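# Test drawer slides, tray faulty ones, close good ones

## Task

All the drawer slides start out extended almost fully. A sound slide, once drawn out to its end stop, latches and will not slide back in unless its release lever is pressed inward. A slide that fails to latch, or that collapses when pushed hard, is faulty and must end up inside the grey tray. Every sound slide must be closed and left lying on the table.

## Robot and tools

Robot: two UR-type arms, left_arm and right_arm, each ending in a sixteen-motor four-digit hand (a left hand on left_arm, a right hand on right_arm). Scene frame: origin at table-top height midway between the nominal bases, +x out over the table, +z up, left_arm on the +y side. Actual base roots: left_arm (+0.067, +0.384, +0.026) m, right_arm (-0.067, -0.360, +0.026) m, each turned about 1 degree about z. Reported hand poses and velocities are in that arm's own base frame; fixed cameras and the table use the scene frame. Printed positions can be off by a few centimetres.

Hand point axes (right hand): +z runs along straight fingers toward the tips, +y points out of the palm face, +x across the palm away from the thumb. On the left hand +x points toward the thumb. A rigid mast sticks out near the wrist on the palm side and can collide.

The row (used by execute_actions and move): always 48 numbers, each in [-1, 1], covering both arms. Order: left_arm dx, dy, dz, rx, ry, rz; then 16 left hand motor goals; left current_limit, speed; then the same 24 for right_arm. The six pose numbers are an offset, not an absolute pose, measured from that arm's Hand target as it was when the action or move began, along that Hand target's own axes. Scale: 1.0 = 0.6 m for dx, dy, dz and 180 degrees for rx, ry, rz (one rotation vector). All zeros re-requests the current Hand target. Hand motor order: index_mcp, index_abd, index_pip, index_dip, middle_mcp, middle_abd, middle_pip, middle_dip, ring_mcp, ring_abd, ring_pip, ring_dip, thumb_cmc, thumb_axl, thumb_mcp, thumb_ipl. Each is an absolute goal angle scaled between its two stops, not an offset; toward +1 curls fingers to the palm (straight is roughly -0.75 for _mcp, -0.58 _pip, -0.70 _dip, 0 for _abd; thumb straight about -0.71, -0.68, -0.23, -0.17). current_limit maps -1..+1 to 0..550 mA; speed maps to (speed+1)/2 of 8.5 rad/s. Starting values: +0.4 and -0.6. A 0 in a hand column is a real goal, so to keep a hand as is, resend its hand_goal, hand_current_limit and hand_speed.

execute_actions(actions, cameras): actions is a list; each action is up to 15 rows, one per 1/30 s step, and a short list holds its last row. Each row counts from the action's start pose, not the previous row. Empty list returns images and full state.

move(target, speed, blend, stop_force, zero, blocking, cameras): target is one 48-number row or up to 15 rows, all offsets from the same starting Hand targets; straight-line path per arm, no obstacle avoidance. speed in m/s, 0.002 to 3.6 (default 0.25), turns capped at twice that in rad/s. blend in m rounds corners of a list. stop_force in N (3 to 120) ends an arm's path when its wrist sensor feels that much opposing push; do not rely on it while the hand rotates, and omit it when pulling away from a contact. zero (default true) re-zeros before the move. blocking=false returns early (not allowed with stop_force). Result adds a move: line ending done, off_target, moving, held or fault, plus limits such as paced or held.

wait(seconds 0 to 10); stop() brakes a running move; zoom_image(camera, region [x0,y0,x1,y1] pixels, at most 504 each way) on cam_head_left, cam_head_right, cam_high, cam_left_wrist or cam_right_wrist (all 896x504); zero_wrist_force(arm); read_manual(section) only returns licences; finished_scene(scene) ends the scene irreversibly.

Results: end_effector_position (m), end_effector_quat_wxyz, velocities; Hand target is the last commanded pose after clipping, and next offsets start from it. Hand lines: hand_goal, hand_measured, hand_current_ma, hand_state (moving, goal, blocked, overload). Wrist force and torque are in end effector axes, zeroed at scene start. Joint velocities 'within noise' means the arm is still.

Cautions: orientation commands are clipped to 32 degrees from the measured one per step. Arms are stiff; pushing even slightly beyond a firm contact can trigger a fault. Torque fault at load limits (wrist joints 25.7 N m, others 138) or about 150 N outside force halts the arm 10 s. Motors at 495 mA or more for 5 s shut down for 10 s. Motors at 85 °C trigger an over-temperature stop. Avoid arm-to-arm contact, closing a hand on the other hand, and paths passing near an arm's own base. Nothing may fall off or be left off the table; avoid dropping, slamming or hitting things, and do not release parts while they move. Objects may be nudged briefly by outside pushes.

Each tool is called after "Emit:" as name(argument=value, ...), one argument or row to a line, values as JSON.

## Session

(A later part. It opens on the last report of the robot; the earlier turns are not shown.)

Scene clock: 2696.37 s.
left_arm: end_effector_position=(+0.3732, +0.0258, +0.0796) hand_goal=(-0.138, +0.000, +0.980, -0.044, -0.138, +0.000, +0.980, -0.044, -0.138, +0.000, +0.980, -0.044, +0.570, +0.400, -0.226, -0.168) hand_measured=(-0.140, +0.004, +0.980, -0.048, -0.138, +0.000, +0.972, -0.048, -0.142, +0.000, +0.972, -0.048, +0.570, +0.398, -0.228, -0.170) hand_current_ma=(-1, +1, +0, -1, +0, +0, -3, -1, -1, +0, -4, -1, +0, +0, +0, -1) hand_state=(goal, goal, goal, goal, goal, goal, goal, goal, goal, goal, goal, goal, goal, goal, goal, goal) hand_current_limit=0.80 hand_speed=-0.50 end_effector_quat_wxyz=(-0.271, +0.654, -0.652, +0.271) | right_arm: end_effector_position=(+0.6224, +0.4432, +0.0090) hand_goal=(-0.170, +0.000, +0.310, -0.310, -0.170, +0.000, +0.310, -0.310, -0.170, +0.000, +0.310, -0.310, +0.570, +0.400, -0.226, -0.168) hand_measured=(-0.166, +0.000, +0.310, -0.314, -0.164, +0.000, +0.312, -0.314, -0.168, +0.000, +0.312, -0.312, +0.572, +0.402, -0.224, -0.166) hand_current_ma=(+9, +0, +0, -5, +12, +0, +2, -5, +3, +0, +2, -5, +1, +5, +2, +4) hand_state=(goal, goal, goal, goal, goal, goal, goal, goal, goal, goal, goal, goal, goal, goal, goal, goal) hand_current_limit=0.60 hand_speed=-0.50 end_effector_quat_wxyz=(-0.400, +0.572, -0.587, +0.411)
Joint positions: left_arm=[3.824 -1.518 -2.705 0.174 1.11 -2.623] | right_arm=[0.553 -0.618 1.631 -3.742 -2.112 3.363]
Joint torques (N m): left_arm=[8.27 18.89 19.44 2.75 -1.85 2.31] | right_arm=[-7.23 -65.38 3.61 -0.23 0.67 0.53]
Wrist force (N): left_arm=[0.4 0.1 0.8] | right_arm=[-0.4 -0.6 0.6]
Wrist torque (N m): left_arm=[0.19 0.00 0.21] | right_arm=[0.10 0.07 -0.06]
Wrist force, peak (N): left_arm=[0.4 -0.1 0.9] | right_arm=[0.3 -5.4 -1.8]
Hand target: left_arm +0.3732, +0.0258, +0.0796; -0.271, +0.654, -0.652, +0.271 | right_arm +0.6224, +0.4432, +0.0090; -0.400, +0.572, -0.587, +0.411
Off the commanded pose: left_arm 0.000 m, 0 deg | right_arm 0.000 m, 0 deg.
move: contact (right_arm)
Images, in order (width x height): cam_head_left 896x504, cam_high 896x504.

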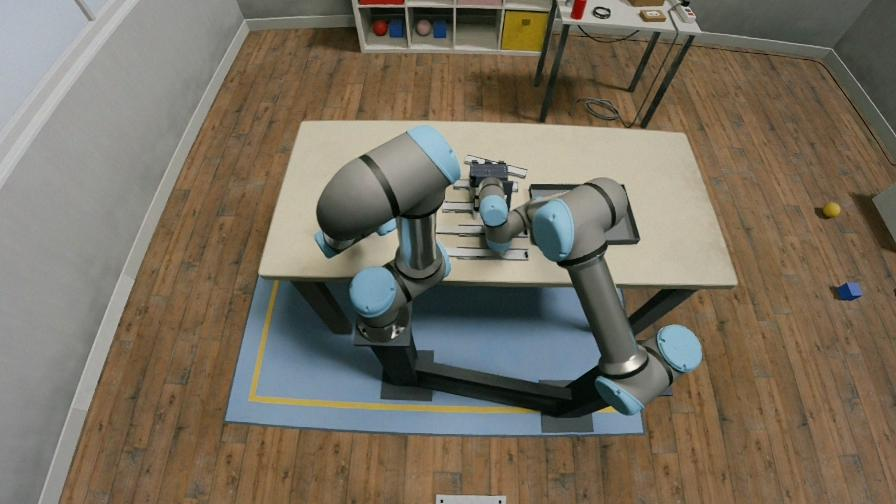

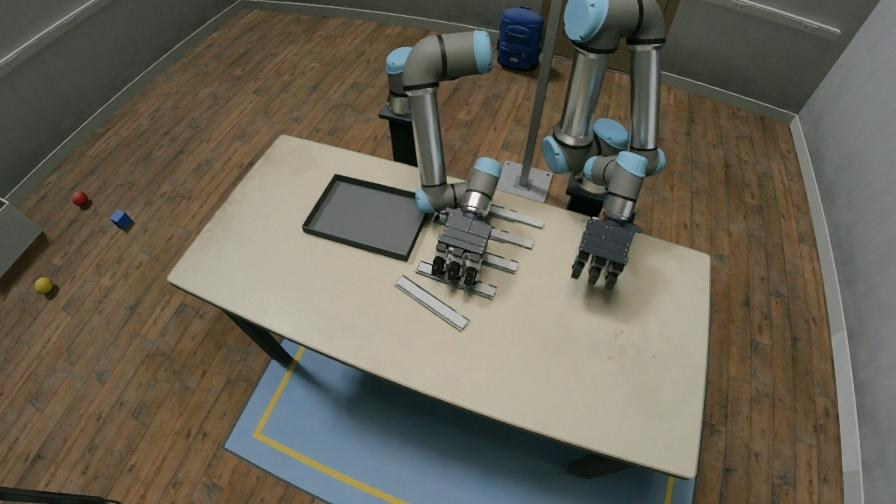

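Emit:
move(
  target=[
    [0,0,0,0,0,0, -0.137,0,0.98,-0.043, -0.137,0,0.98,-0.043, -0.137,0,0.98,-0.043, 0.571,0.401,-0.226,-0.168, 0.8,-0.5, 0,-0.0313,-0.0114,0,0,0, -0.17,0,0.31,-0.309, -0.17,0,0.31,-0.309, -0.17,0,0.31,-0.309, 0.571,0.401,-0.226,-0.168, 0.6,-0.5],
    [0,0,0,0,0,0, -0.137,0,0.98,-0.043, -0.137,0,0.98,-0.043, -0.137,0,0.98,-0.043, 0.571,0.401,-0.226,-0.168, 0.8,-0.5, 0,-0.0399,0.0121,0,0,0, -0.17,0,0.31,-0.309, -0.17,0,0.31,-0.309, -0.17,0,0.31,-0.309, 0.571,0.401,-0.226,-0.168, 0.6,-0.5],
  ],
  speed=0.05,
  cameras=["cam_head_left"],
)

Emit:
zoom_image(
  camera="cam_head_left",
  region=[430, 180, 530, 240],
)

Emit:
move(
  target=[0,0,0,0,0,0, -0.137,0,0.98,-0.043, -0.137,0,0.98,-0.043, -0.137,0,0.98,-0.043, 0.571,0.401,-0.226,-0.168, 0.8,-0.5, 0,0.0313,0.0114,0,0,0, -0.17,0,0.31,-0.309, -0.17,0,0.31,-0.309, -0.17,0,0.31,-0.309, 0.571,0.401,-0.226,-0.168, 0.6,-0.5],
  speed=0.03,
  stop_force=4,
  cameras=["cam_head_left","cam_high"],
)

Emit:
zoom_image(
  camera="cam_head_left",
  region=[430, 180, 530, 240],
)

Scene clock: 2734.10 s.
left_arm: end_effector_position=(+0.3732, +0.0258, +0.0796) hand_goal=(-0.138, +0.000, +0.980, -0.044, -0.138, +0.000, +0.980, -0.044, -0.138, +0.000, +0.980, -0.044, +0.570, +0.400, -0.226, -0.168) hand_measured=(-0.140, +0.004, +0.980, -0.048, -0.138, +0.000, +0.972, -0.048, -0.142, +0.000, +0.972, -0.048, +0.570, +0.398, -0.228, -0.170) hand_current_ma=(-1, +1, +0, -1, +0, +0, -3, -1, -1, +0, -4, -1, +0, +0, +0, -1) hand_state=(goal, goal, goal, goal, goal, goal, goal, goal, goal, goal, goal, goal, goal, goal, goal, goal) hand_current_limit=0.80 hand_speed=-0.50 end_effector_quat_wxyz=(-0.271, +0.654, -0.652, +0.271) | right_arm: end_effector_position=(+0.6376, +0.4427, +0.0288) hand_goal=(-0.170, +0.000, +0.310, -0.310, -0.170, +0.000, +0.310, -0.310, -0.170, +0.000, +0.310, -0.310, +0.570, +0.400, -0.226, -0.168) hand_measured=(-0.166, +0.000, +0.310, -0.314, -0.164, +0.000, +0.312, -0.314, -0.168, +0.000, +0.312, -0.312, +0.572, +0.402, -0.224, -0.166) hand_current_ma=(+9, +0, +0, -5, +12, +0, +2, -5, +3, +0, +2, -5, +1, +5, +2, +4) hand_state=(goal, goal, goal, goal, goal, goal, goal, goal, goal, goal, goal, goal, goal, goal, goal, goal) hand_current_limit=0.60 hand_speed=-0.50 end_effector_quat_wxyz=(-0.399, +0.572, -0.587, +0.411) end_effector_velocity=(-0.001, +0.000, +0.001) end_effector_angular_velocity=(+0.002, -0.004, +0.000)
Joint positions: left_arm=[3.824 -1.518 -2.705 0.174 1.11 -2.623] | right_arm=[0.54 -0.643 1.602 -3.692 -2.1 3.356]
Joint velocities: left_arm=[within noise] | right_arm=[0.002 -0.002 0.004 -0.006 -0.002 0.001]
Joint torques (N m): left_arm=[8.12 16.98 18.59 2.89 -1.6 2.26] | right_arm=[12.95 -67.39 0.72 -4.27 -1.94 1.3]
Wrist force (N): left_arm=[0.2 0.0 0.8] | right_arm=[-0.3 0.3 0.6]
Wrist torque (N m): left_arm=[0.18 0.03 0.20] | right_arm=[0.13 0.08 0.03]
Wrist force, peak (N): left_arm=[0.4 0.3 1.1] | right_arm=[-0.3 0.6 1.2]
Hand target: left_arm +0.3732, +0.0258, +0.0796; -0.271, +0.654, -0.652, +0.271 | right_arm +0.6375, +0.4428, +0.0290; -0.400, +0.572, -0.587, +0.411
Off the commanded pose: left_arm 0.000 m, 0 deg | right_arm 0.000 m, 0 deg.
move: done
Images, in order (width x height): cam_head_left 896x504.

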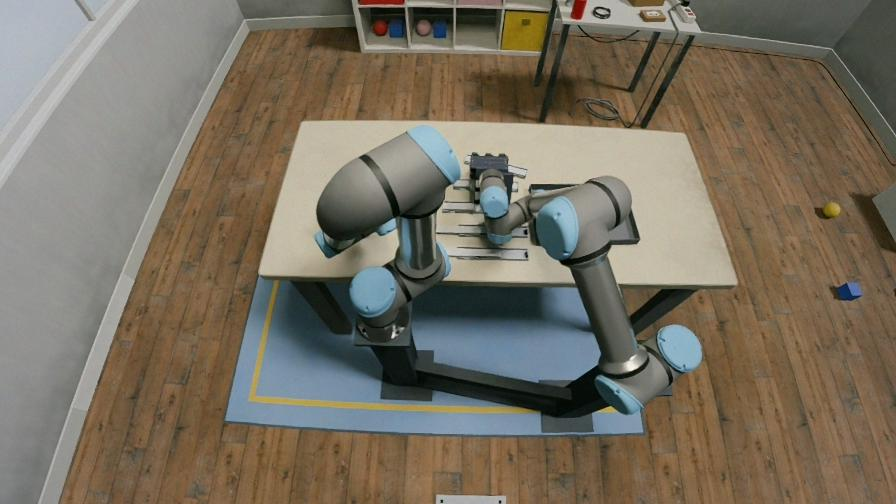

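Scaled by 5.040 from the camera's 896x504 image, which has a finer 1280x720 frame.

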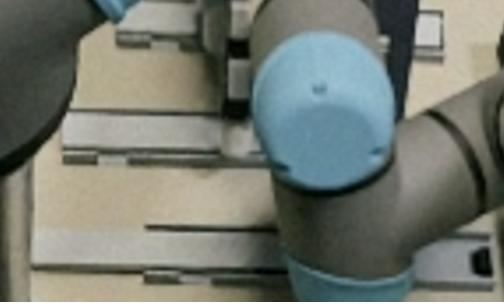

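Scene clock: 2735.47 s.
left_arm: end_effector_position=(+0.3732, +0.0258, +0.0796) hand_goal=(-0.138, +0.000, +0.980, -0.044, -0.138, +0.000, +0.980, -0.044, -0.138, +0.000, +0.980, -0.044, +0.570, +0.400, -0.226, -0.168) hand_measured=(-0.140, +0.004, +0.980, -0.048, -0.138, +0.000, +0.972, -0.048, -0.142, +0.000, +0.972, -0.048, +0.570, +0.398, -0.228, -0.170) hand_current_ma=(-1, +1, +0, -1, +0, +0, -3, -1, -1, +0, -4, -1, +0, +0, +0, -1) hand_state=(goal, goal, goal, goal, goal, goal, goal, goal, goal, goal, goal, goal, goal, goal, goal, goal) hand_current_limit=0.80 hand_speed=-0.50 end_effector_quat_wxyz=(-0.271, +0.654, -0.652, +0.271) | right_arm: end_effector_position=(+0.6374, +0.4428, +0.0168) hand_goal=(-0.170, +0.000, +0.310, -0.310, -0.170, +0.000, +0.310, -0.310, -0.170, +0.000, +0.310, -0.310, +0.570, +0.400, -0.226, -0.168) hand_measured=(-0.166, +0.000, +0.310, -0.314, -0.164, +0.000, +0.312, -0.314, -0.168, +0.000, +0.312, -0.312, +0.572, +0.402, -0.224, -0.166) hand_current_ma=(+9, +0, +0, -5, +12, +0, +2, -5, +3, +0, +2, -5, +3, +5, +2, +3) hand_state=(goal, goal, goal, goal, goal, goal, goal, goal, goal, goal, goal, goal, goal, goal, goal, goal) hand_current_limit=0.60 hand_speed=-0.50 end_effector_quat_wxyz=(-0.400, +0.572, -0.587, +0.411)
Joint positions: left_arm=[3.824 -1.518 -2.705 0.174 1.11 -2.623] | right_arm=[0.54 -0.619 1.597 -3.71 -2.1 3.356]
Joint torques (N m): left_arm=[8.3 18.54 18.67 3.15 -1.82 2.26] | right_arm=[6.62 -55.71 0.34 -4.33 -1.81 0]
Wrist force (N): left_arm=[0.4 0.3 0.8] | right_arm=[-0.5 -0.3 0.5]
Wrist torque (N m): left_arm=[0.21 0.02 0.20] | right_arm=[0.05 0.09 0.03]
Wrist force, peak (N): left_arm=[0.8 0.1 0.8] | right_arm=[-0.3 -8.6 -4.2]
Hand target: left_arm +0.3732, +0.0258, +0.0796; -0.271, +0.654, -0.652, +0.271 | right_arm +0.6374, +0.4428, +0.0168; -0.400, +0.572, -0.587, +0.411 (not the last commanded pose)
Off the commanded pose: left_arm 0.000 m, 0 deg | right_arm 0.008 m, 0 deg.
move: contact (right_arm)
Images, in order (width x height): cam_head_left 896x504, cam_high 896x504.

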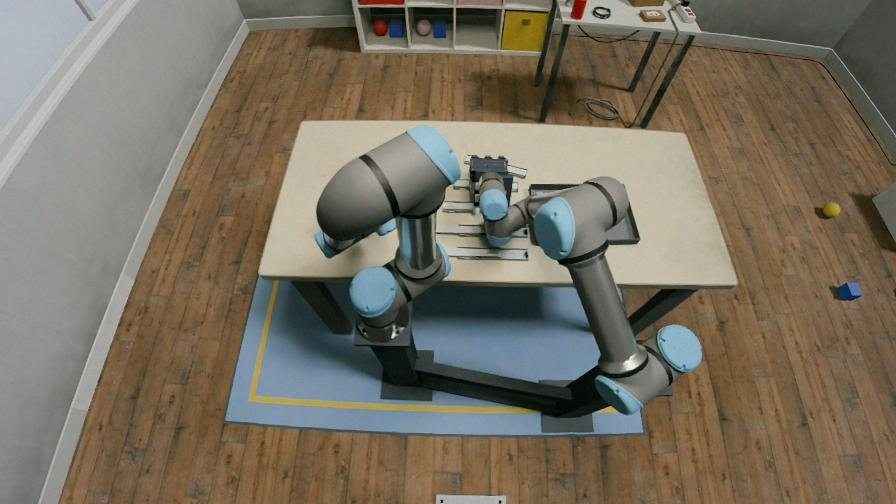

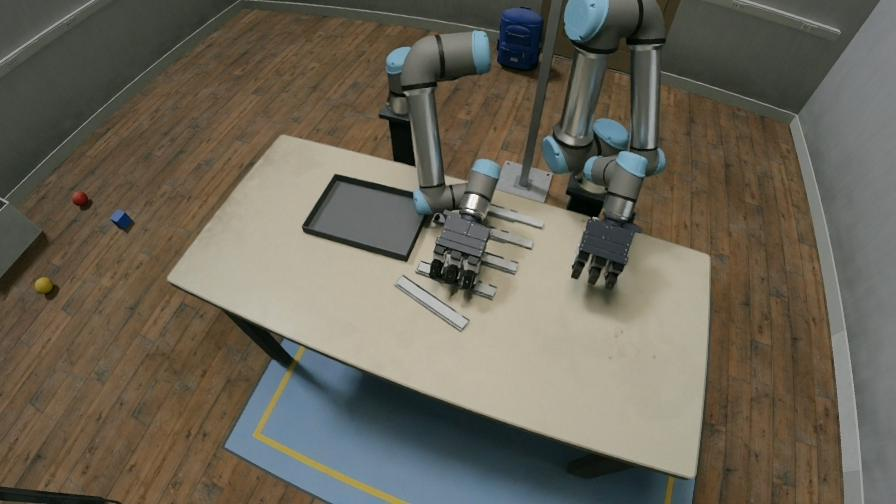

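Scaled by 5.040 from the camera's 896x504 image, which has a finer 1280x720 frame.

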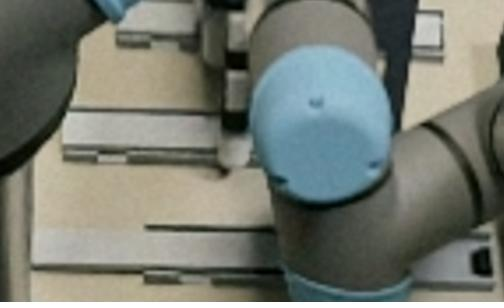

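Emit:
zoom_image(
  camera="cam_high",
  region=[405, 235, 505, 305],
)

Emit:
zoom_image(
  camera="cam_head_left",
  region=[450, 150, 540, 200],
)

Scaled by 5.040 from the camera's 896x504 image, which has a finer 1280x720 frame.

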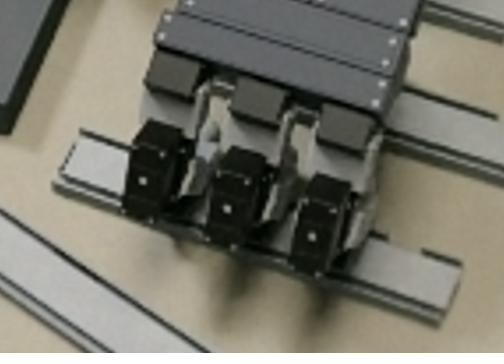

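Scaled by 5.600 from the camera's 896x504 image, which has a finer 1280x720 frame.

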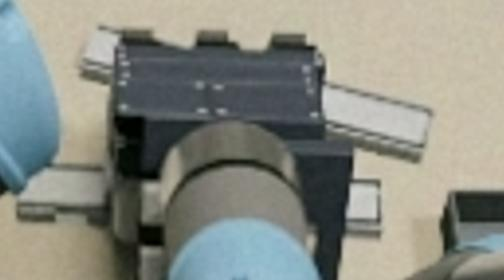

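Emit:
move(
  target=[
    [0,0,0,0,0,0, -0.137,0,0.98,-0.043, -0.137,0,0.98,-0.043, -0.137,0,0.98,-0.043, 0.571,0.401,-0.226,-0.168, 0.8,-0.5, 0,0.008,-0.0219,0,0,0, -0.17,0,0.31,-0.309, -0.17,0,0.31,-0.309, -0.17,0,0.31,-0.309, 0.571,0.401,-0.226,-0.168, 0.6,-0.5],
    [0,0,0,0,0,0, -0.137,0,0.98,-0.043, -0.137,0,0.98,-0.043, -0.137,0,0.98,-0.043, 0.571,0.401,-0.226,-0.168, 0.8,-0.5, 0,0.0191,-0.0179,0,0,0, -0.17,0,0.31,-0.309, -0.17,0,0.31,-0.309, -0.17,0,0.31,-0.309, 0.571,0.401,-0.226,-0.168, 0.6,-0.5],
    [0,0,0,0,0,0, -0.137,0,0.98,-0.043, -0.137,0,0.98,-0.043, -0.137,0,0.98,-0.043, 0.571,0.401,-0.226,-0.168, 0.8,-0.5, 0,0.0351,-0.0618,0,0,0, -0.17,0,0.31,-0.309, -0.17,0,0.31,-0.309, -0.17,0,0.31,-0.309, 0.571,0.401,-0.226,-0.168, 0.6,-0.5],
  ],
  speed=0.04,
  stop_force=8,
  cameras=["cam_head_left","cam_high"],
)

Emit:
zoom_image(
  camera="cam_head_left",
  region=[430, 180, 530, 240],
)

Emit:
zoom_image(
  camera="cam_high",
  region=[405, 235, 505, 305],
)

Scene clock: 2798.90 s.
left_arm: end_effector_position=(+0.3732, +0.0258, +0.0796) hand_goal=(-0.138, +0.000, +0.980, -0.044, -0.138, +0.000, +0.980, -0.044, -0.138, +0.000, +0.980, -0.044, +0.570, +0.400, -0.226, -0.168) hand_measured=(-0.140, +0.004, +0.980, -0.048, -0.138, +0.000, +0.972, -0.048, -0.142, +0.000, +0.972, -0.048, +0.570, +0.398, -0.228, -0.170) hand_current_ma=(-1, +1, +0, -1, +0, +0, -3, -1, -1, +0, -4, -1, +0, +0, +0, -1) hand_state=(goal, goal, goal, goal, goal, goal, goal, goal, goal, goal, goal, goal, goal, goal, goal, goal) hand_current_limit=0.80 hand_speed=-0.50 end_effector_quat_wxyz=(-0.271, +0.654, -0.652, +0.271) | right_arm: end_effector_position=(+0.5954, +0.4439, +0.0098) hand_goal=(-0.170, +0.000, +0.310, -0.310, -0.170, +0.000, +0.310, -0.310, -0.170, +0.000, +0.310, -0.310, +0.570, +0.400, -0.226, -0.168) hand_measured=(-0.172, +0.000, +0.310, -0.312, -0.170, +0.000, +0.310, -0.312, -0.168, +0.000, +0.312, -0.312, +0.570, +0.402, -0.226, -0.166) hand_current_ma=(-2, +0, -1, -2, +1, +0, +0, -3, +3, +0, +1, -5, +1, +5, +1, +3) hand_state=(goal, goal, goal, goal, goal, goal, goal, goal, goal, goal, goal, goal, goal, goal, goal, goal) hand_current_limit=0.60 hand_speed=-0.50 end_effector_quat_wxyz=(-0.400, +0.572, -0.587, +0.411)
Joint positions: left_arm=[3.824 -1.518 -2.705 0.174 1.11 -2.623] | right_arm=[0.579 -0.644 1.695 -3.774 -2.136 3.375]
Joint torques (N m): left_arm=[7 18.73 19.99 3.75 -1.59 2.22] | right_arm=[-12.09 -37.6 -26.99 0.26 1.11 -2.12]
Wrist force (N): left_arm=[0.3 0.0 0.7] | right_arm=[-0.5 0.0 0.9]
Wrist torque (N m): left_arm=[0.19 0.03 0.20] | right_arm=[0.09 0.09 -0.07]
Wrist force, peak (N): left_arm=[0.4 0.4 1.1] | right_arm=[-0.5 -2.0 2.9]
Hand target: left_arm +0.3732, +0.0258, +0.0796; -0.271, +0.654, -0.652, +0.271 | right_arm +0.5954, +0.4439, +0.0098; -0.400, +0.572, -0.587, +0.411
Off the commanded pose: left_arm 0.000 m, 0 deg | right_arm 0.000 m, 0 deg.
move: done
Images, in order (width x height): cam_head_left 896x504, cam_high 896x504.

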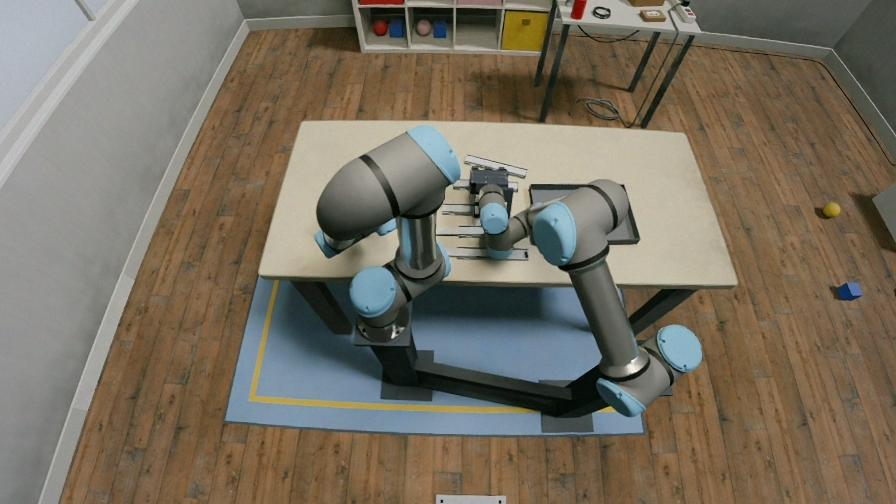

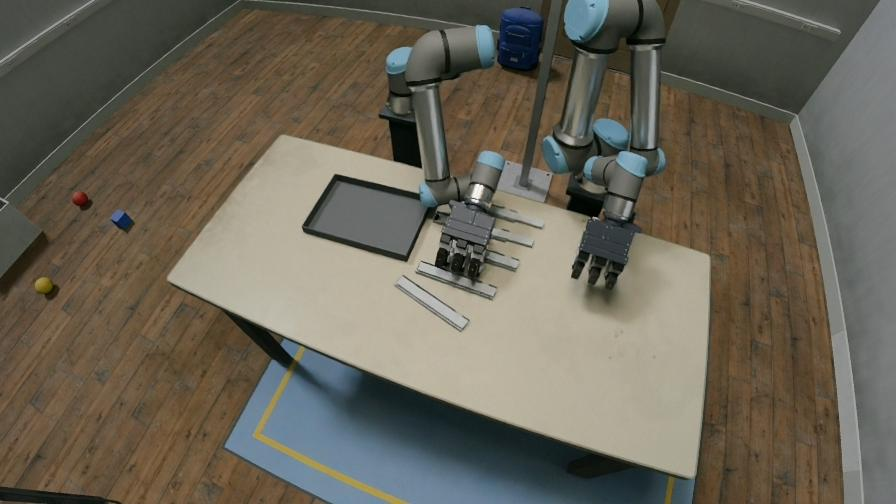

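Scaled by 5.040 from the camera's 896x504 image, which has a finer 1280x720 frame.

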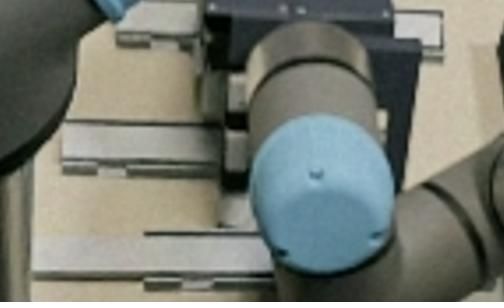

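Scaled by 5.040 from the camera's 896x504 image, which has a finer 1280x720 frame.

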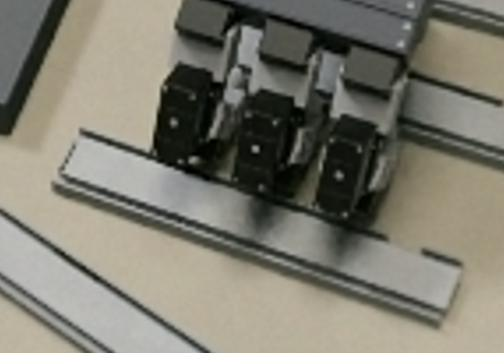

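Emit:
move(
  target=[
    [0,0,0,0,0,0, -0.137,0,0.98,-0.043, -0.137,0,0.98,-0.043, -0.137,0,0.98,-0.043, 0.571,0.401,-0.226,-0.168, 0.8,-0.5, 0,-0.047,-0.0171,0,0,0, -0.027,0,0.242,-0.35, -0.027,0,0.242,-0.35, -0.17,0,0.31,-0.309, 0.571,0.401,-0.226,-0.168, 0.6,-0.5],
    [0,0,0,0,0,0, -0.137,0,0.98,-0.043, -0.137,0,0.98,-0.043, -0.137,0,0.98,-0.043, 0.571,0.401,-0.226,-0.168, 0.8,-0.5, 0,-0.0578,0.0127,0,0,0, -0.027,0,0.242,-0.35, -0.027,0,0.242,-0.35, -0.17,0,0.31,-0.309, 0.571,0.401,-0.226,-0.168, 0.6,-0.5],
  ],
  speed=0.1,
  cameras=["cam_head_left","cam_head_right"],
)

Emit:
zoom_image(
  camera="cam_head_left",
  region=[430, 180, 530, 240],
)

Emit:
zoom_image(
  camera="cam_head_right",
  region=[440, 170, 540, 230],
)

Scene clock: 2831.17 s.
left_arm: end_effector_position=(+0.3732, +0.0258, +0.0796) hand_goal=(-0.138, +0.000, +0.980, -0.044, -0.138, +0.000, +0.980, -0.044, -0.138, +0.000, +0.980, -0.044, +0.570, +0.400, -0.226, -0.168) hand_measured=(-0.140, +0.004, +0.980, -0.048, -0.138, +0.000, +0.972, -0.048, -0.142, +0.000, +0.972, -0.048, +0.570, +0.398, -0.228, -0.170) hand_current_ma=(-1, +1, +0, -1, +0, +0, -3, -1, -1, +0, -4, -1, +0, +0, +0, -1) hand_state=(goal, goal, goal, goal, goal, goal, goal, goal, goal, goal, goal, goal, goal, goal, goal, goal) hand_current_limit=0.80 hand_speed=-0.50 end_effector_quat_wxyz=(-0.271, +0.654, -0.652, +0.271) | right_arm: end_effector_position=(+0.6144, +0.4433, +0.0396) hand_goal=(-0.028, +0.000, +0.242, -0.350, -0.028, +0.000, +0.242, -0.350, -0.170, +0.000, +0.310, -0.310, +0.570, +0.400, -0.226, -0.168) hand_measured=(-0.028, +0.000, +0.242, -0.348, -0.028, +0.000, +0.242, -0.348, -0.168, +0.000, +0.312, -0.312, +0.570, +0.402, -0.226, -0.166) hand_current_ma=(+0, +0, +0, +3, +0, +0, +1, +3, +3, +0, +1, -5, +1, +5, +1, +3) hand_state=(goal, goal, goal, goal, goal, goal, goal, goal, goal, goal, goal, goal, goal, goal, goal, goal) hand_current_limit=0.60 hand_speed=-0.50 end_effector_quat_wxyz=(-0.399, +0.572, -0.587, +0.411)
Joint positions: left_arm=[3.824 -1.518 -2.705 0.174 1.11 -2.623] | right_arm=[0.561 -0.687 1.663 -3.704 -2.119 3.366]
Joint torques (N m): left_arm=[7.96 17.88 19.16 3.62 -1.53 2.13] | right_arm=[9.5 -62.56 -9.08 -4.04 -1.03 2.63]
Wrist force (N): left_arm=[0.2 0.2 0.6] | right_arm=[-0.3 0.0 0.8]
Wrist torque (N m): left_arm=[0.22 0.04 0.19] | right_arm=[0.09 0.08 0.02]
Wrist force, peak (N): left_arm=[0.7 0.1 0.9] | right_arm=[-0.7 -1.7 2.5]
Hand target: left_arm +0.3732, +0.0258, +0.0796; -0.271, +0.654, -0.652, +0.271 | right_arm +0.6144, +0.4434, +0.0397; -0.400, +0.572, -0.587, +0.411
Off the commanded pose: left_arm 0.000 m, 0 deg | right_arm 0.000 m, 0 deg.
move: done
Images, in order (width x height): cam_head_left 896x504, cam_head_right 896x504.

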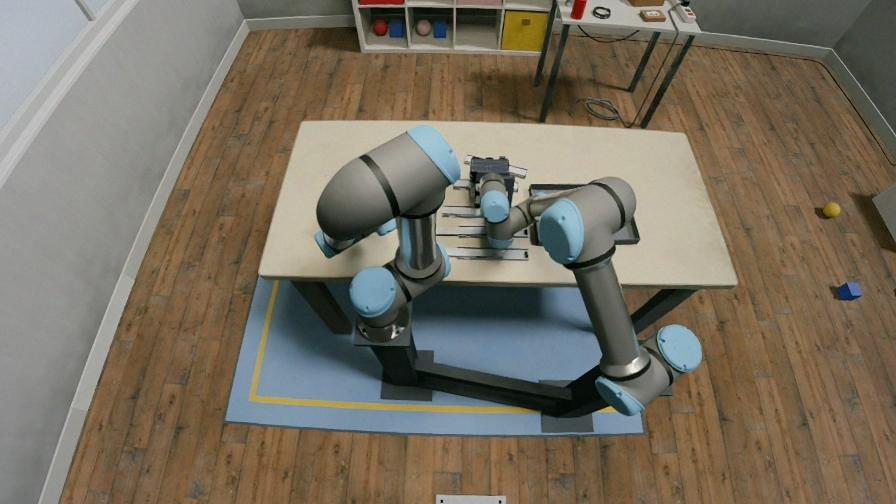

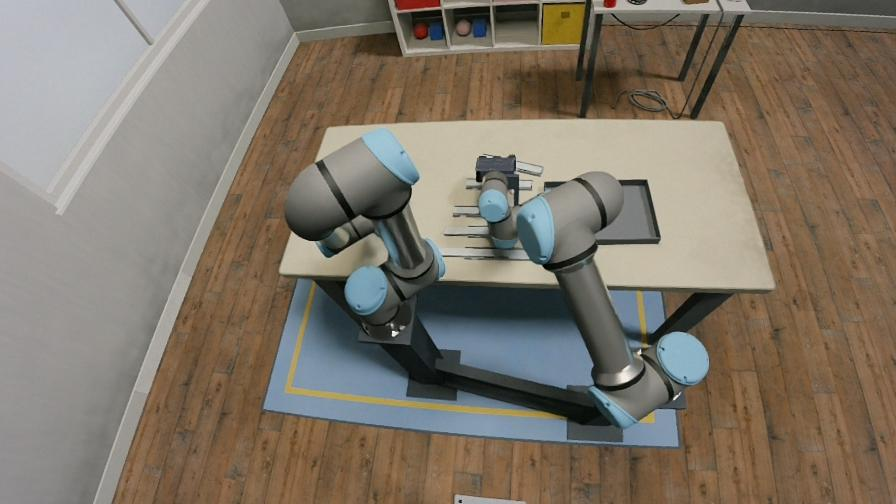

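Scaled by 5.040 from the camera's 896x504 image, which has a finer 1280x720 frame.

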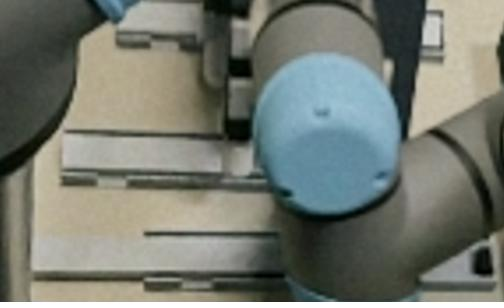

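Scaled by 5.040 from the camera's 896x504 image, which has a finer 1280x720 frame.

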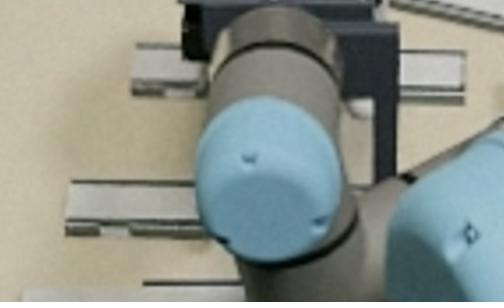

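Emit:
move(
  target=[0,0,0,0,0,0, -0.137,0,0.98,-0.043, -0.137,0,0.98,-0.043, -0.137,0,0.98,-0.043, 0.571,0.401,-0.226,-0.168, 0.8,-0.5, 0,0.0523,0.0084,0,0,0, -0.027,0,0.242,-0.35, -0.027,0,0.242,-0.35, -0.17,0,0.31,-0.309, 0.571,0.401,-0.226,-0.168, 0.6,-0.5],
  speed=0.04,
  stop_force=4,
  cameras=["cam_head_left","cam_high"],
)

Emit:
zoom_image(
  camera="cam_head_left",
  region=[430, 180, 530, 240],
)

Scene clock: 2841.47 s.
left_arm: end_effector_position=(+0.3732, +0.0258, +0.0796) hand_goal=(-0.138, +0.000, +0.980, -0.044, -0.138, +0.000, +0.980, -0.044, -0.138, +0.000, +0.980, -0.044, +0.570, +0.400, -0.226, -0.168) hand_measured=(-0.140, +0.004, +0.980, -0.048, -0.138, +0.000, +0.972, -0.048, -0.142, +0.000, +0.972, -0.048, +0.570, +0.398, -0.228, -0.170) hand_current_ma=(-1, +1, +0, -1, +0, +0, -3, -1, -1, +0, -4, -1, +0, +0, +0, -1) hand_state=(goal, goal, goal, goal, goal, goal, goal, goal, goal, goal, goal, goal, goal, goal, goal, goal) hand_current_limit=0.80 hand_speed=-0.50 end_effector_quat_wxyz=(-0.271, +0.654, -0.652, +0.271) | right_arm: end_effector_position=(+0.6084, +0.4435, +0.0087) hand_goal=(-0.028, +0.000, +0.242, -0.350, -0.028, +0.000, +0.242, -0.350, -0.170, +0.000, +0.310, -0.310, +0.570, +0.400, -0.226, -0.168) hand_measured=(-0.028, +0.000, +0.242, -0.348, -0.028, +0.000, +0.242, -0.348, -0.170, +0.000, +0.316, -0.312, +0.570, +0.402, -0.226, -0.166) hand_current_ma=(+0, +0, +0, +3, +0, +0, +1, +3, -1, +0, +10, -5, +1, +5, +1, +3) hand_state=(goal, goal, goal, goal, goal, goal, goal, goal, goal, goal, goal, goal, goal, goal, goal, goal) hand_current_limit=0.60 hand_speed=-0.50 end_effector_quat_wxyz=(-0.399, +0.572, -0.587, +0.411)
Joint positions: left_arm=[3.824 -1.518 -2.705 0.174 1.11 -2.623] | right_arm=[0.566 -0.631 1.664 -3.76 -2.124 3.369]
Joint torques (N m): left_arm=[7.82 18.23 19.27 3.57 -1.47 2.13] | right_arm=[-10.54 -65.33 -12.53 -3.91 1.13 0.27]
Wrist force (N): left_arm=[0.4 0.3 0.9] | right_arm=[-0.3 -1.3 0.3]
Wrist torque (N m): left_arm=[0.20 0.02 0.20] | right_arm=[0.08 0.14 -0.17]
Wrist force, peak (N): left_arm=[0.5 0.2 1.1] | right_arm=[-0.7 -8.7 -2.9]
Hand target: left_arm +0.3732, +0.0258, +0.0796; -0.271, +0.654, -0.652, +0.271 | right_arm +0.6084, +0.4435, +0.0087; -0.399, +0.572, -0.587, +0.411
Off the commanded pose: left_arm 0.000 m, 0 deg | right_arm 0.000 m, 0 deg.
move: contact (right_arm)
Images, in order (width x height): cam_head_left 896x504, cam_high 896x504.

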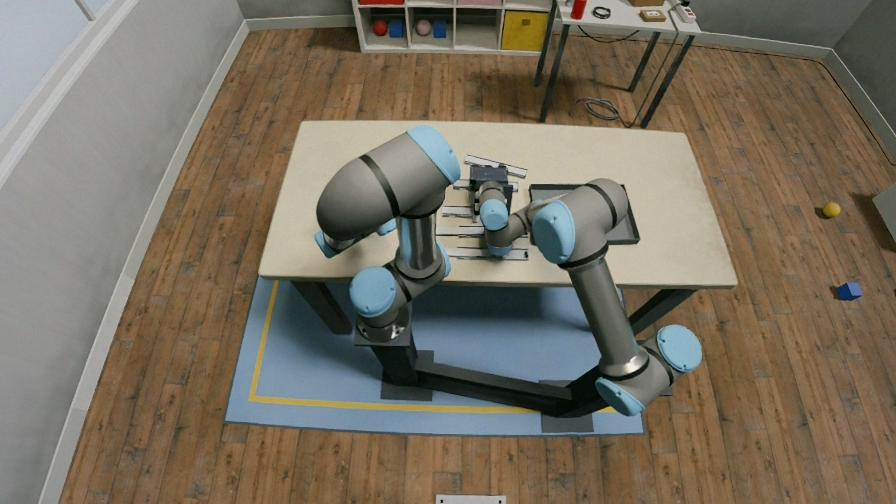

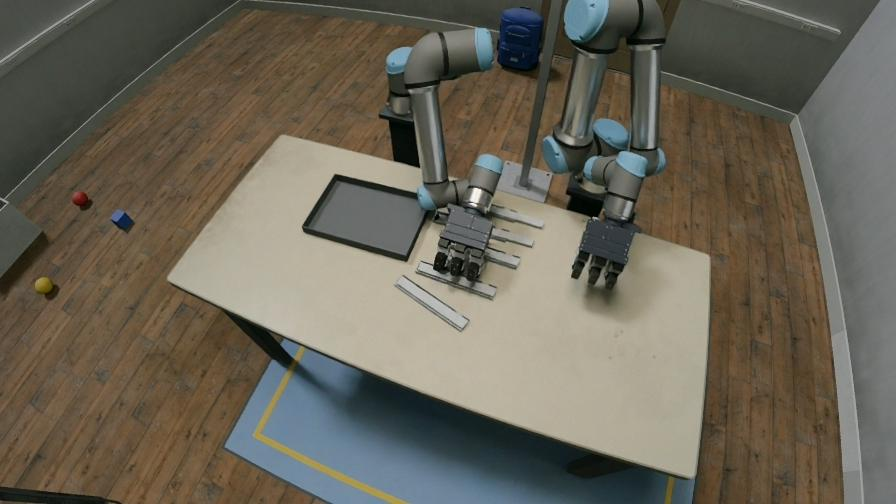

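Scaled by 5.040 from the camera's 896x504 image, which has a finer 1280x720 frame.

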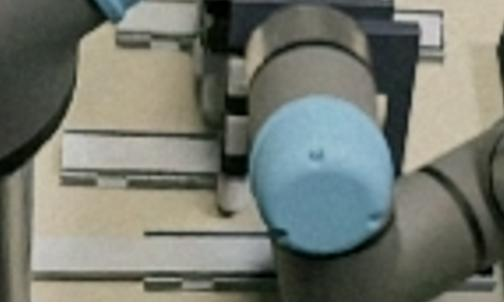

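Emit:
move(
  target=[0,0,0,0,0,0, -0.137,0,0.98,-0.043, -0.137,0,0.98,-0.043, -0.137,0,0.98,-0.043, 0.571,0.401,-0.226,-0.168, 0.8,-0.5, 0,-0.0045,0.0037,0,0,0, -0.027,0,0.242,-0.35, -0.027,0,0.242,-0.35, -0.17,0,0.31,-0.309, 0.571,0.401,-0.226,-0.168, 0.6,-0.5],
  speed=0.04,
)

Emit:
execute_actions(
  actions=[
    [[0,0,0,0,0,0, -0.137,0,0.98,-0.043, -0.137,0,0.98,-0.043, -0.137,0,0.98,-0.043, 0.571,0.401,-0.226,-0.168, 0.8,-0.5, 0,0,0,0,0,0, 0.02,0,0.22,-0.363, 0.02,0,0.22,-0.363, -0.17,0,0.31,-0.309, 0.571,0.401,-0.226,-0.168, 0.6,-0.7]],
    [[0,0,0,0,0,0, -0.137,0,0.98,-0.043, -0.137,0,0.98,-0.043, -0.137,0,0.98,-0.043, 0.571,0.401,-0.226,-0.168, 0.8,-0.5, 0,0,0,0,0,0, 0.0685,0,0.197,-0.377, 0.0685,0,0.197,-0.377, -0.17,0,0.31,-0.309, 0.571,0.401,-0.226,-0.168, 0.6,-0.7]],
    [[0,0,0,0,0,0, -0.137,0,0.98,-0.043, -0.137,0,0.98,-0.043, -0.137,0,0.98,-0.043, 0.571,0.401,-0.226,-0.168, 0.8,-0.5, 0,0,0,0,0,0, 0.12,0,0.16,-0.405, 0.12,0,0.16,-0.405, -0.17,0,0.31,-0.309, 0.571,0.401,-0.226,-0.168, 0.6,-0.7]],
    [[0,0,0,0,0,0, -0.137,0,0.98,-0.043, -0.137,0,0.98,-0.043, -0.137,0,0.98,-0.043, 0.571,0.401,-0.226,-0.168, 0.8,-0.5, 0,0,0,0,0,0, 0.16,0,0.13,-0.43, 0.16,0,0.13,-0.43, -0.17,0,0.31,-0.309, 0.571,0.401,-0.226,-0.168, 0.6,-0.7]],
  ],
  cameras=["cam_head_left","cam_high"],
)

Emit:
zoom_image(
  camera="cam_head_left",
  region=[430, 180, 530, 240],
)

Scene clock: 2861.00 s.
left_arm: end_effector_position=(+0.3732, +0.0258, +0.0796) hand_goal=(-0.138, +0.000, +0.980, -0.044, -0.138, +0.000, +0.980, -0.044, -0.138, +0.000, +0.980, -0.044, +0.570, +0.400, -0.226, -0.168) hand_measured=(-0.140, +0.004, +0.980, -0.048, -0.138, +0.000, +0.972, -0.048, -0.142, +0.000, +0.972, -0.048, +0.570, +0.398, -0.228, -0.170) hand_current_ma=(-1, +1, +0, -1, +0, +0, -3, -1, -1, +0, -4, -1, +0, +0, +0, -1) hand_state=(goal, goal, goal, goal, goal, goal, goal, goal, goal, goal, goal, goal, goal, goal, goal, goal) hand_current_limit=0.80 hand_speed=-0.50 end_effector_quat_wxyz=(-0.271, +0.654, -0.652, +0.271) | right_arm: end_effector_position=(+0.6114, +0.4434, +0.0105) hand_goal=(-0.028, +0.000, +0.242, -0.350, -0.028, +0.000, +0.242, -0.350, -0.170, +0.000, +0.310, -0.310, +0.570, +0.400, -0.226, -0.168) hand_measured=(-0.028, +0.000, +0.242, -0.348, -0.028, +0.000, +0.242, -0.348, -0.170, +0.000, +0.312, -0.312, +0.570, +0.402, -0.226, -0.166) hand_current_ma=(+0, +0, +0, +3, +0, +0, +1, +3, +1, +0, +2, -5, +1, +5, +1, +3) hand_state=(goal, goal, goal, goal, goal, goal, goal, goal, goal, goal, goal, goal, goal, goal, goal, goal) hand_current_limit=0.60 hand_speed=-0.50 end_effector_quat_wxyz=(-0.399, +0.572, -0.587, +0.411)
Joint positions: left_arm=[3.824 -1.518 -2.705 0.174 1.11 -2.623] | right_arm=[0.564 -0.632 1.658 -3.753 -2.121 3.367]
Joint torques (N m): left_arm=[7.32 18.25 18.56 3.83 -1.29 2.07] | right_arm=[-5.93 -61.67 -18.54 -1.87 0.24 -1.78]
Wrist force (N): left_arm=[0.2 0.3 0.4] | right_arm=[-0.4 0.2 0.9]
Wrist torque (N m): left_arm=[0.25 0.01 0.20] | right_arm=[0.10 0.08 0.00]
Wrist force, peak (N): left_arm=[0.3 0.0 1.1] | right_arm=[-0.2 -1.2 0.5]
Hand target: left_arm +0.3732, +0.0258, +0.0796; -0.271, +0.654, -0.652, +0.271 | right_arm +0.6114, +0.4434, +0.0105; -0.399, +0.572, -0.587, +0.411
Off the commanded pose: left_arm 0.000 m, 0 deg | right_arm 0.000 m, 0 deg.
move: done

Scene clock: 2863.20 s.
left_arm: end_effector_position=(+0.3732, +0.0258, +0.0796) hand_goal=(-0.138, +0.000, +0.980, -0.044, -0.138, +0.000, +0.980, -0.044, -0.138, +0.000, +0.980, -0.044, +0.570, +0.400, -0.226, -0.168) hand_measured=(-0.140, +0.004, +0.980, -0.048, -0.138, +0.000, +0.972, -0.048, -0.142, +0.000, +0.972, -0.048, +0.570, +0.398, -0.228, -0.170) hand_current_ma=(-1, +1, +0, -1, +0, +0, -3, -1, -1, +0, -4, -1, +0, +0, +0, -1) hand_state=(goal, goal, goal, goal, goal, goal, goal, goal, goal, goal, goal, goal, goal, goal, goal, goal) hand_current_limit=0.80 hand_speed=-0.50 end_effector_quat_wxyz=(-0.271, +0.654, -0.652, +0.271) | right_arm: end_effector_position=(+0.6114, +0.4434, +0.0105) hand_goal=(+0.160, +0.000, +0.130, -0.430, +0.160, +0.000, +0.130, -0.430, -0.170, +0.000, +0.310, -0.310, +0.570, +0.400, -0.226, -0.168) hand_measured=(+0.148, +0.000, +0.136, -0.422, +0.152, +0.000, +0.132, -0.426, -0.170, +0.000, +0.312, -0.312, +0.570, +0.402, -0.226, -0.166) hand_current_ma=(-32, +0, +10, +14, -19, +0, +2, +5, +1, +0, +2, -5, +1, +5, +1, +3) hand_state=(goal, goal, goal, goal, goal, goal, goal, goal, goal, goal, goal, goal, goal, goal, goal, goal) hand_current_limit=0.60 hand_speed=-0.70 end_effector_quat_wxyz=(-0.399, +0.572, -0.587, +0.411)
Joint positions: left_arm=[3.824 -1.518 -2.705 0.174 1.11 -2.623] | right_arm=[0.564 -0.632 1.658 -3.753 -2.121 3.368]
Joint torques (N m): left_arm=[5.26 17.63 18.61 3.73 -1.31 2.03] | right_arm=[10.44 -48.71 1.46 -3.23 -1.42 2.14]
Wrist force (N): left_arm=[0.5 0.0 0.7] | right_arm=[-0.4 -1.6 1.2]
Wrist torque (N m): left_arm=[0.19 0.00 0.21] | right_arm=[0.05 0.09 0.01]
Wrist force, peak (N): left_arm=[0.2 0.3 1.2] | right_arm=[-0.4 -1.8 1.8]
Hand target: left_arm +0.3732, +0.0258, +0.0796; -0.271, +0.654, -0.652, +0.271 | right_arm +0.6114, +0.4434, +0.0105; -0.399, +0.572, -0.587, +0.411
Off the commanded pose: left_arm 0.000 m, 0 deg | right_arm 0.000 m, 0 deg.
Images, in order (width x height): cam_head_left 896x504, cam_high 896x504.

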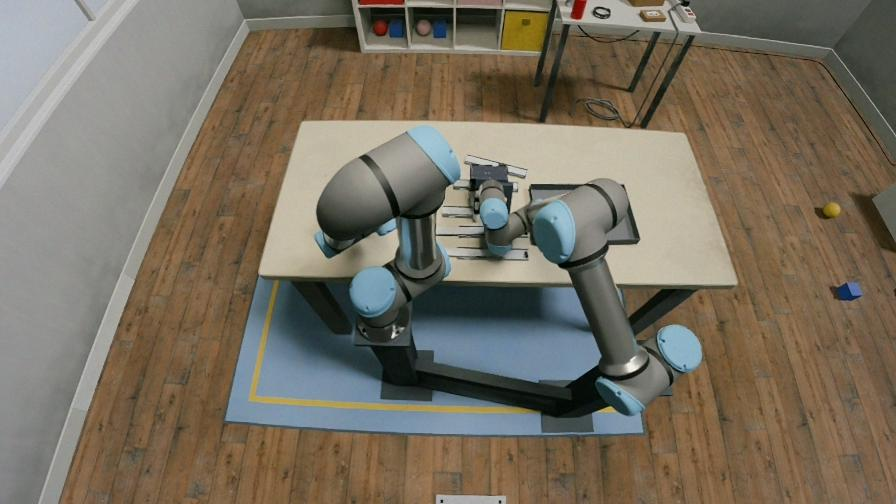

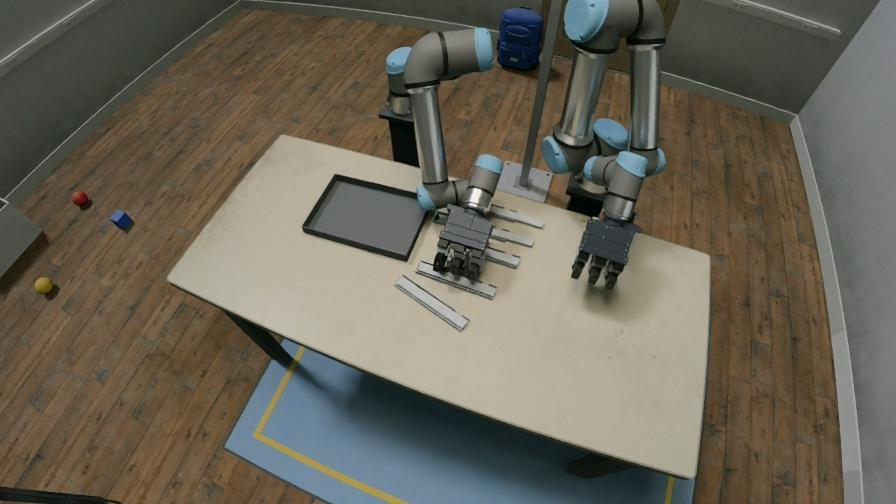

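Scaled by 5.040 from the camera's 896x504 image, which has a finer 1280x720 frame.

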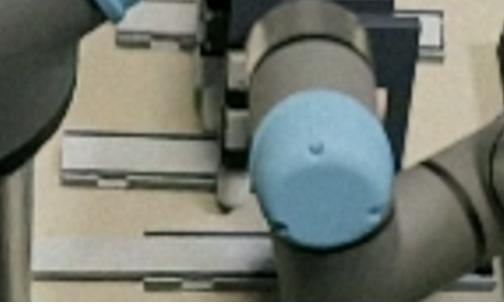

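Emit:
execute_actions(
  actions=[
    [[0,0,0,0,0,0, -0.137,0,0.98,-0.043, -0.137,0,0.98,-0.043, -0.137,0,0.98,-0.043, 0.571,0.401,-0.226,-0.168, 0.8,-0.5, 0,0,0,0,0,0, 0.2,0,0.1,-0.452, 0.2,0,0.1,-0.452, -0.17,0,0.31,-0.309, 0.571,0.401,-0.226,-0.168, 0.6,-0.7]],
    [[0,0,0,0,0,0, -0.137,0,0.98,-0.043, -0.137,0,0.98,-0.043, -0.137,0,0.98,-0.043, 0.571,0.401,-0.226,-0.168, 0.8,-0.5, 0,0,0,0,0,0, 0.25,0,0.07,-0.476, 0.25,0,0.07,-0.476, -0.17,0,0.31,-0.309, 0.571,0.401,-0.226,-0.168, 0.6,-0.7]],
    [[0,0,0,0,0,0, -0.137,0,0.98,-0.043, -0.137,0,0.98,-0.043, -0.137,0,0.98,-0.043, 0.571,0.401,-0.226,-0.168, 0.8,-0.5, 0,0,0,0,0,0, 0.31,0,0.07,-0.47, 0.31,0,0.07,-0.47, -0.17,0,0.31,-0.309, 0.571,0.401,-0.226,-0.168, 0.6,-0.7]],
    [[0,0,0,0,0,0, -0.137,0,0.98,-0.043, -0.137,0,0.98,-0.043, -0.137,0,0.98,-0.043, 0.571,0.401,-0.226,-0.168, 0.8,-0.5, 0,0,0,0,0,0, 0.38,0,0.09,-0.46, 0.38,0,0.09,-0.46, -0.17,0,0.31,-0.309, 0.571,0.401,-0.226,-0.168, 0.6,-0.7]],
  ],
  cameras=["cam_head_left","cam_high"],
)

Emit:
zoom_image(
  camera="cam_head_left",
  region=[430, 180, 530, 240],
)

Emit:
zoom_image(
  camera="cam_high",
  region=[405, 215, 535, 305],
)

Scene clock: 2873.00 s.
left_arm: end_effector_position=(+0.3732, +0.0258, +0.0796) hand_goal=(-0.138, +0.000, +0.980, -0.044, -0.138, +0.000, +0.980, -0.044, -0.138, +0.000, +0.980, -0.044, +0.570, +0.400, -0.226, -0.168) hand_measured=(-0.140, +0.004, +0.980, -0.048, -0.138, +0.000, +0.972, -0.048, -0.142, +0.000, +0.972, -0.048, +0.570, +0.398, -0.228, -0.170) hand_current_ma=(-1, +1, +0, -1, +0, +0, -3, -1, -1, +0, -4, -1, +0, +0, +0, -1) hand_state=(goal, goal, goal, goal, goal, goal, goal, goal, goal, goal, goal, goal, goal, goal, goal, goal) hand_current_limit=0.80 hand_speed=-0.50 end_effector_quat_wxyz=(-0.271, +0.654, -0.652, +0.271) | right_arm: end_effector_position=(+0.6114, +0.4434, +0.0105) hand_goal=(+0.380, +0.000, +0.090, -0.460, +0.380, +0.000, +0.090, -0.460, -0.170, +0.000, +0.310, -0.310, +0.570, +0.400, -0.226, -0.168) hand_measured=(+0.194, +0.000, +0.096, -0.444, +0.202, +0.000, +0.088, -0.448, -0.170, +0.000, +0.312, -0.312, +0.570, +0.402, -0.226, -0.166) hand_current_ma=(-440, +0, +12, +39, -440, +0, -2, +25, +1, +0, +2, -5, +1, +5, +1, +2) hand_state=(blocked, goal, goal, goal, blocked, goal, goal, goal, goal, goal, goal, goal, goal, goal, goal, goal) hand_current_limit=0.60 hand_speed=-0.70 end_effector_quat_wxyz=(-0.399, +0.572, -0.587, +0.411)
Joint positions: left_arm=[3.824 -1.518 -2.705 0.174 1.11 -2.623] | right_arm=[0.564 -0.632 1.658 -3.753 -2.121 3.368]
Joint torques (N m): left_arm=[6.49 18.31 20.26 3.65 -1.36 2.14] | right_arm=[12.33 -37.95 -0.86 0.14 -0.48 2.05]
Wrist force (N): left_arm=[0.3 0.2 0.9] | right_arm=[-0.1 -13.8 0.2]
Wrist torque (N m): left_arm=[0.19 0.03 0.20] | right_arm=[-0.80 -0.04 -0.03]
Wrist force, peak (N): left_arm=[0.4 0.0 1.1] | right_arm=[-0.1 -15.8 -0.4]
Hand target: left_arm +0.3732, +0.0258, +0.0796; -0.271, +0.654, -0.652, +0.271 | right_arm +0.6114, +0.4434, +0.0105; -0.399, +0.572, -0.587, +0.411
Off the commanded pose: left_arm 0.000 m, 0 deg | right_arm 0.000 m, 0 deg.
Images, in order (width x height): cam_head_left 896x504, cam_high 896x504.

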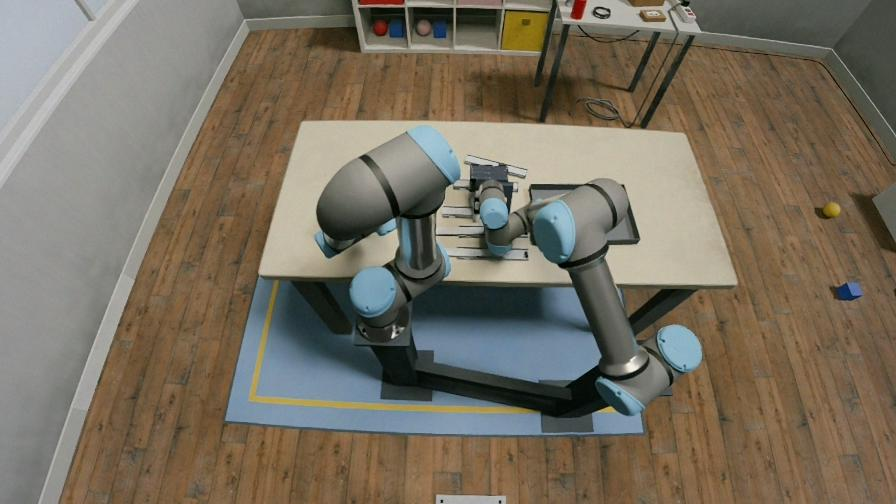

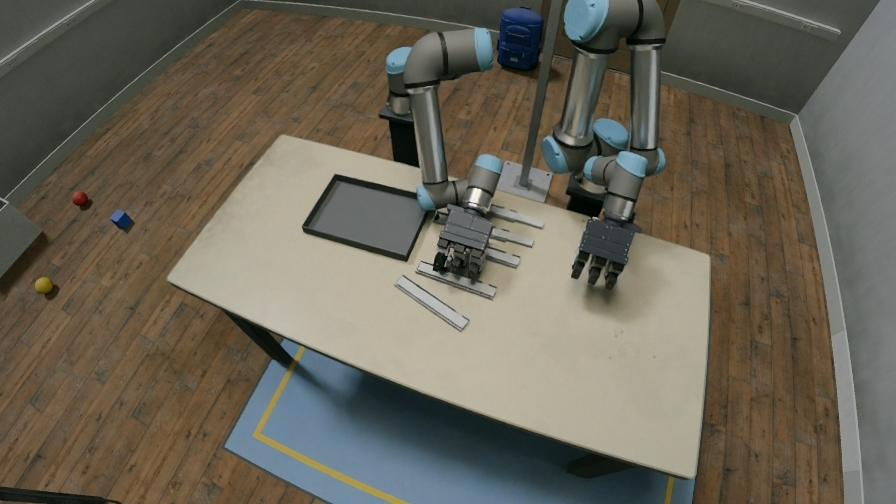

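Scaled by 5.040 from the camera's 896x504 image, which has a finer 1280x720 frame.

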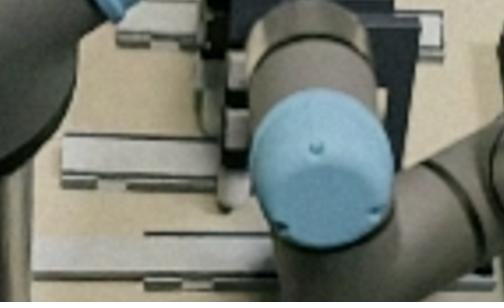

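Scaled by 3.877 from the camera's 896x504 image, which has a finer 1280x720 frame.

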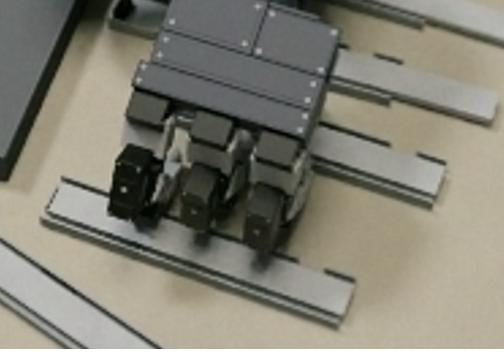

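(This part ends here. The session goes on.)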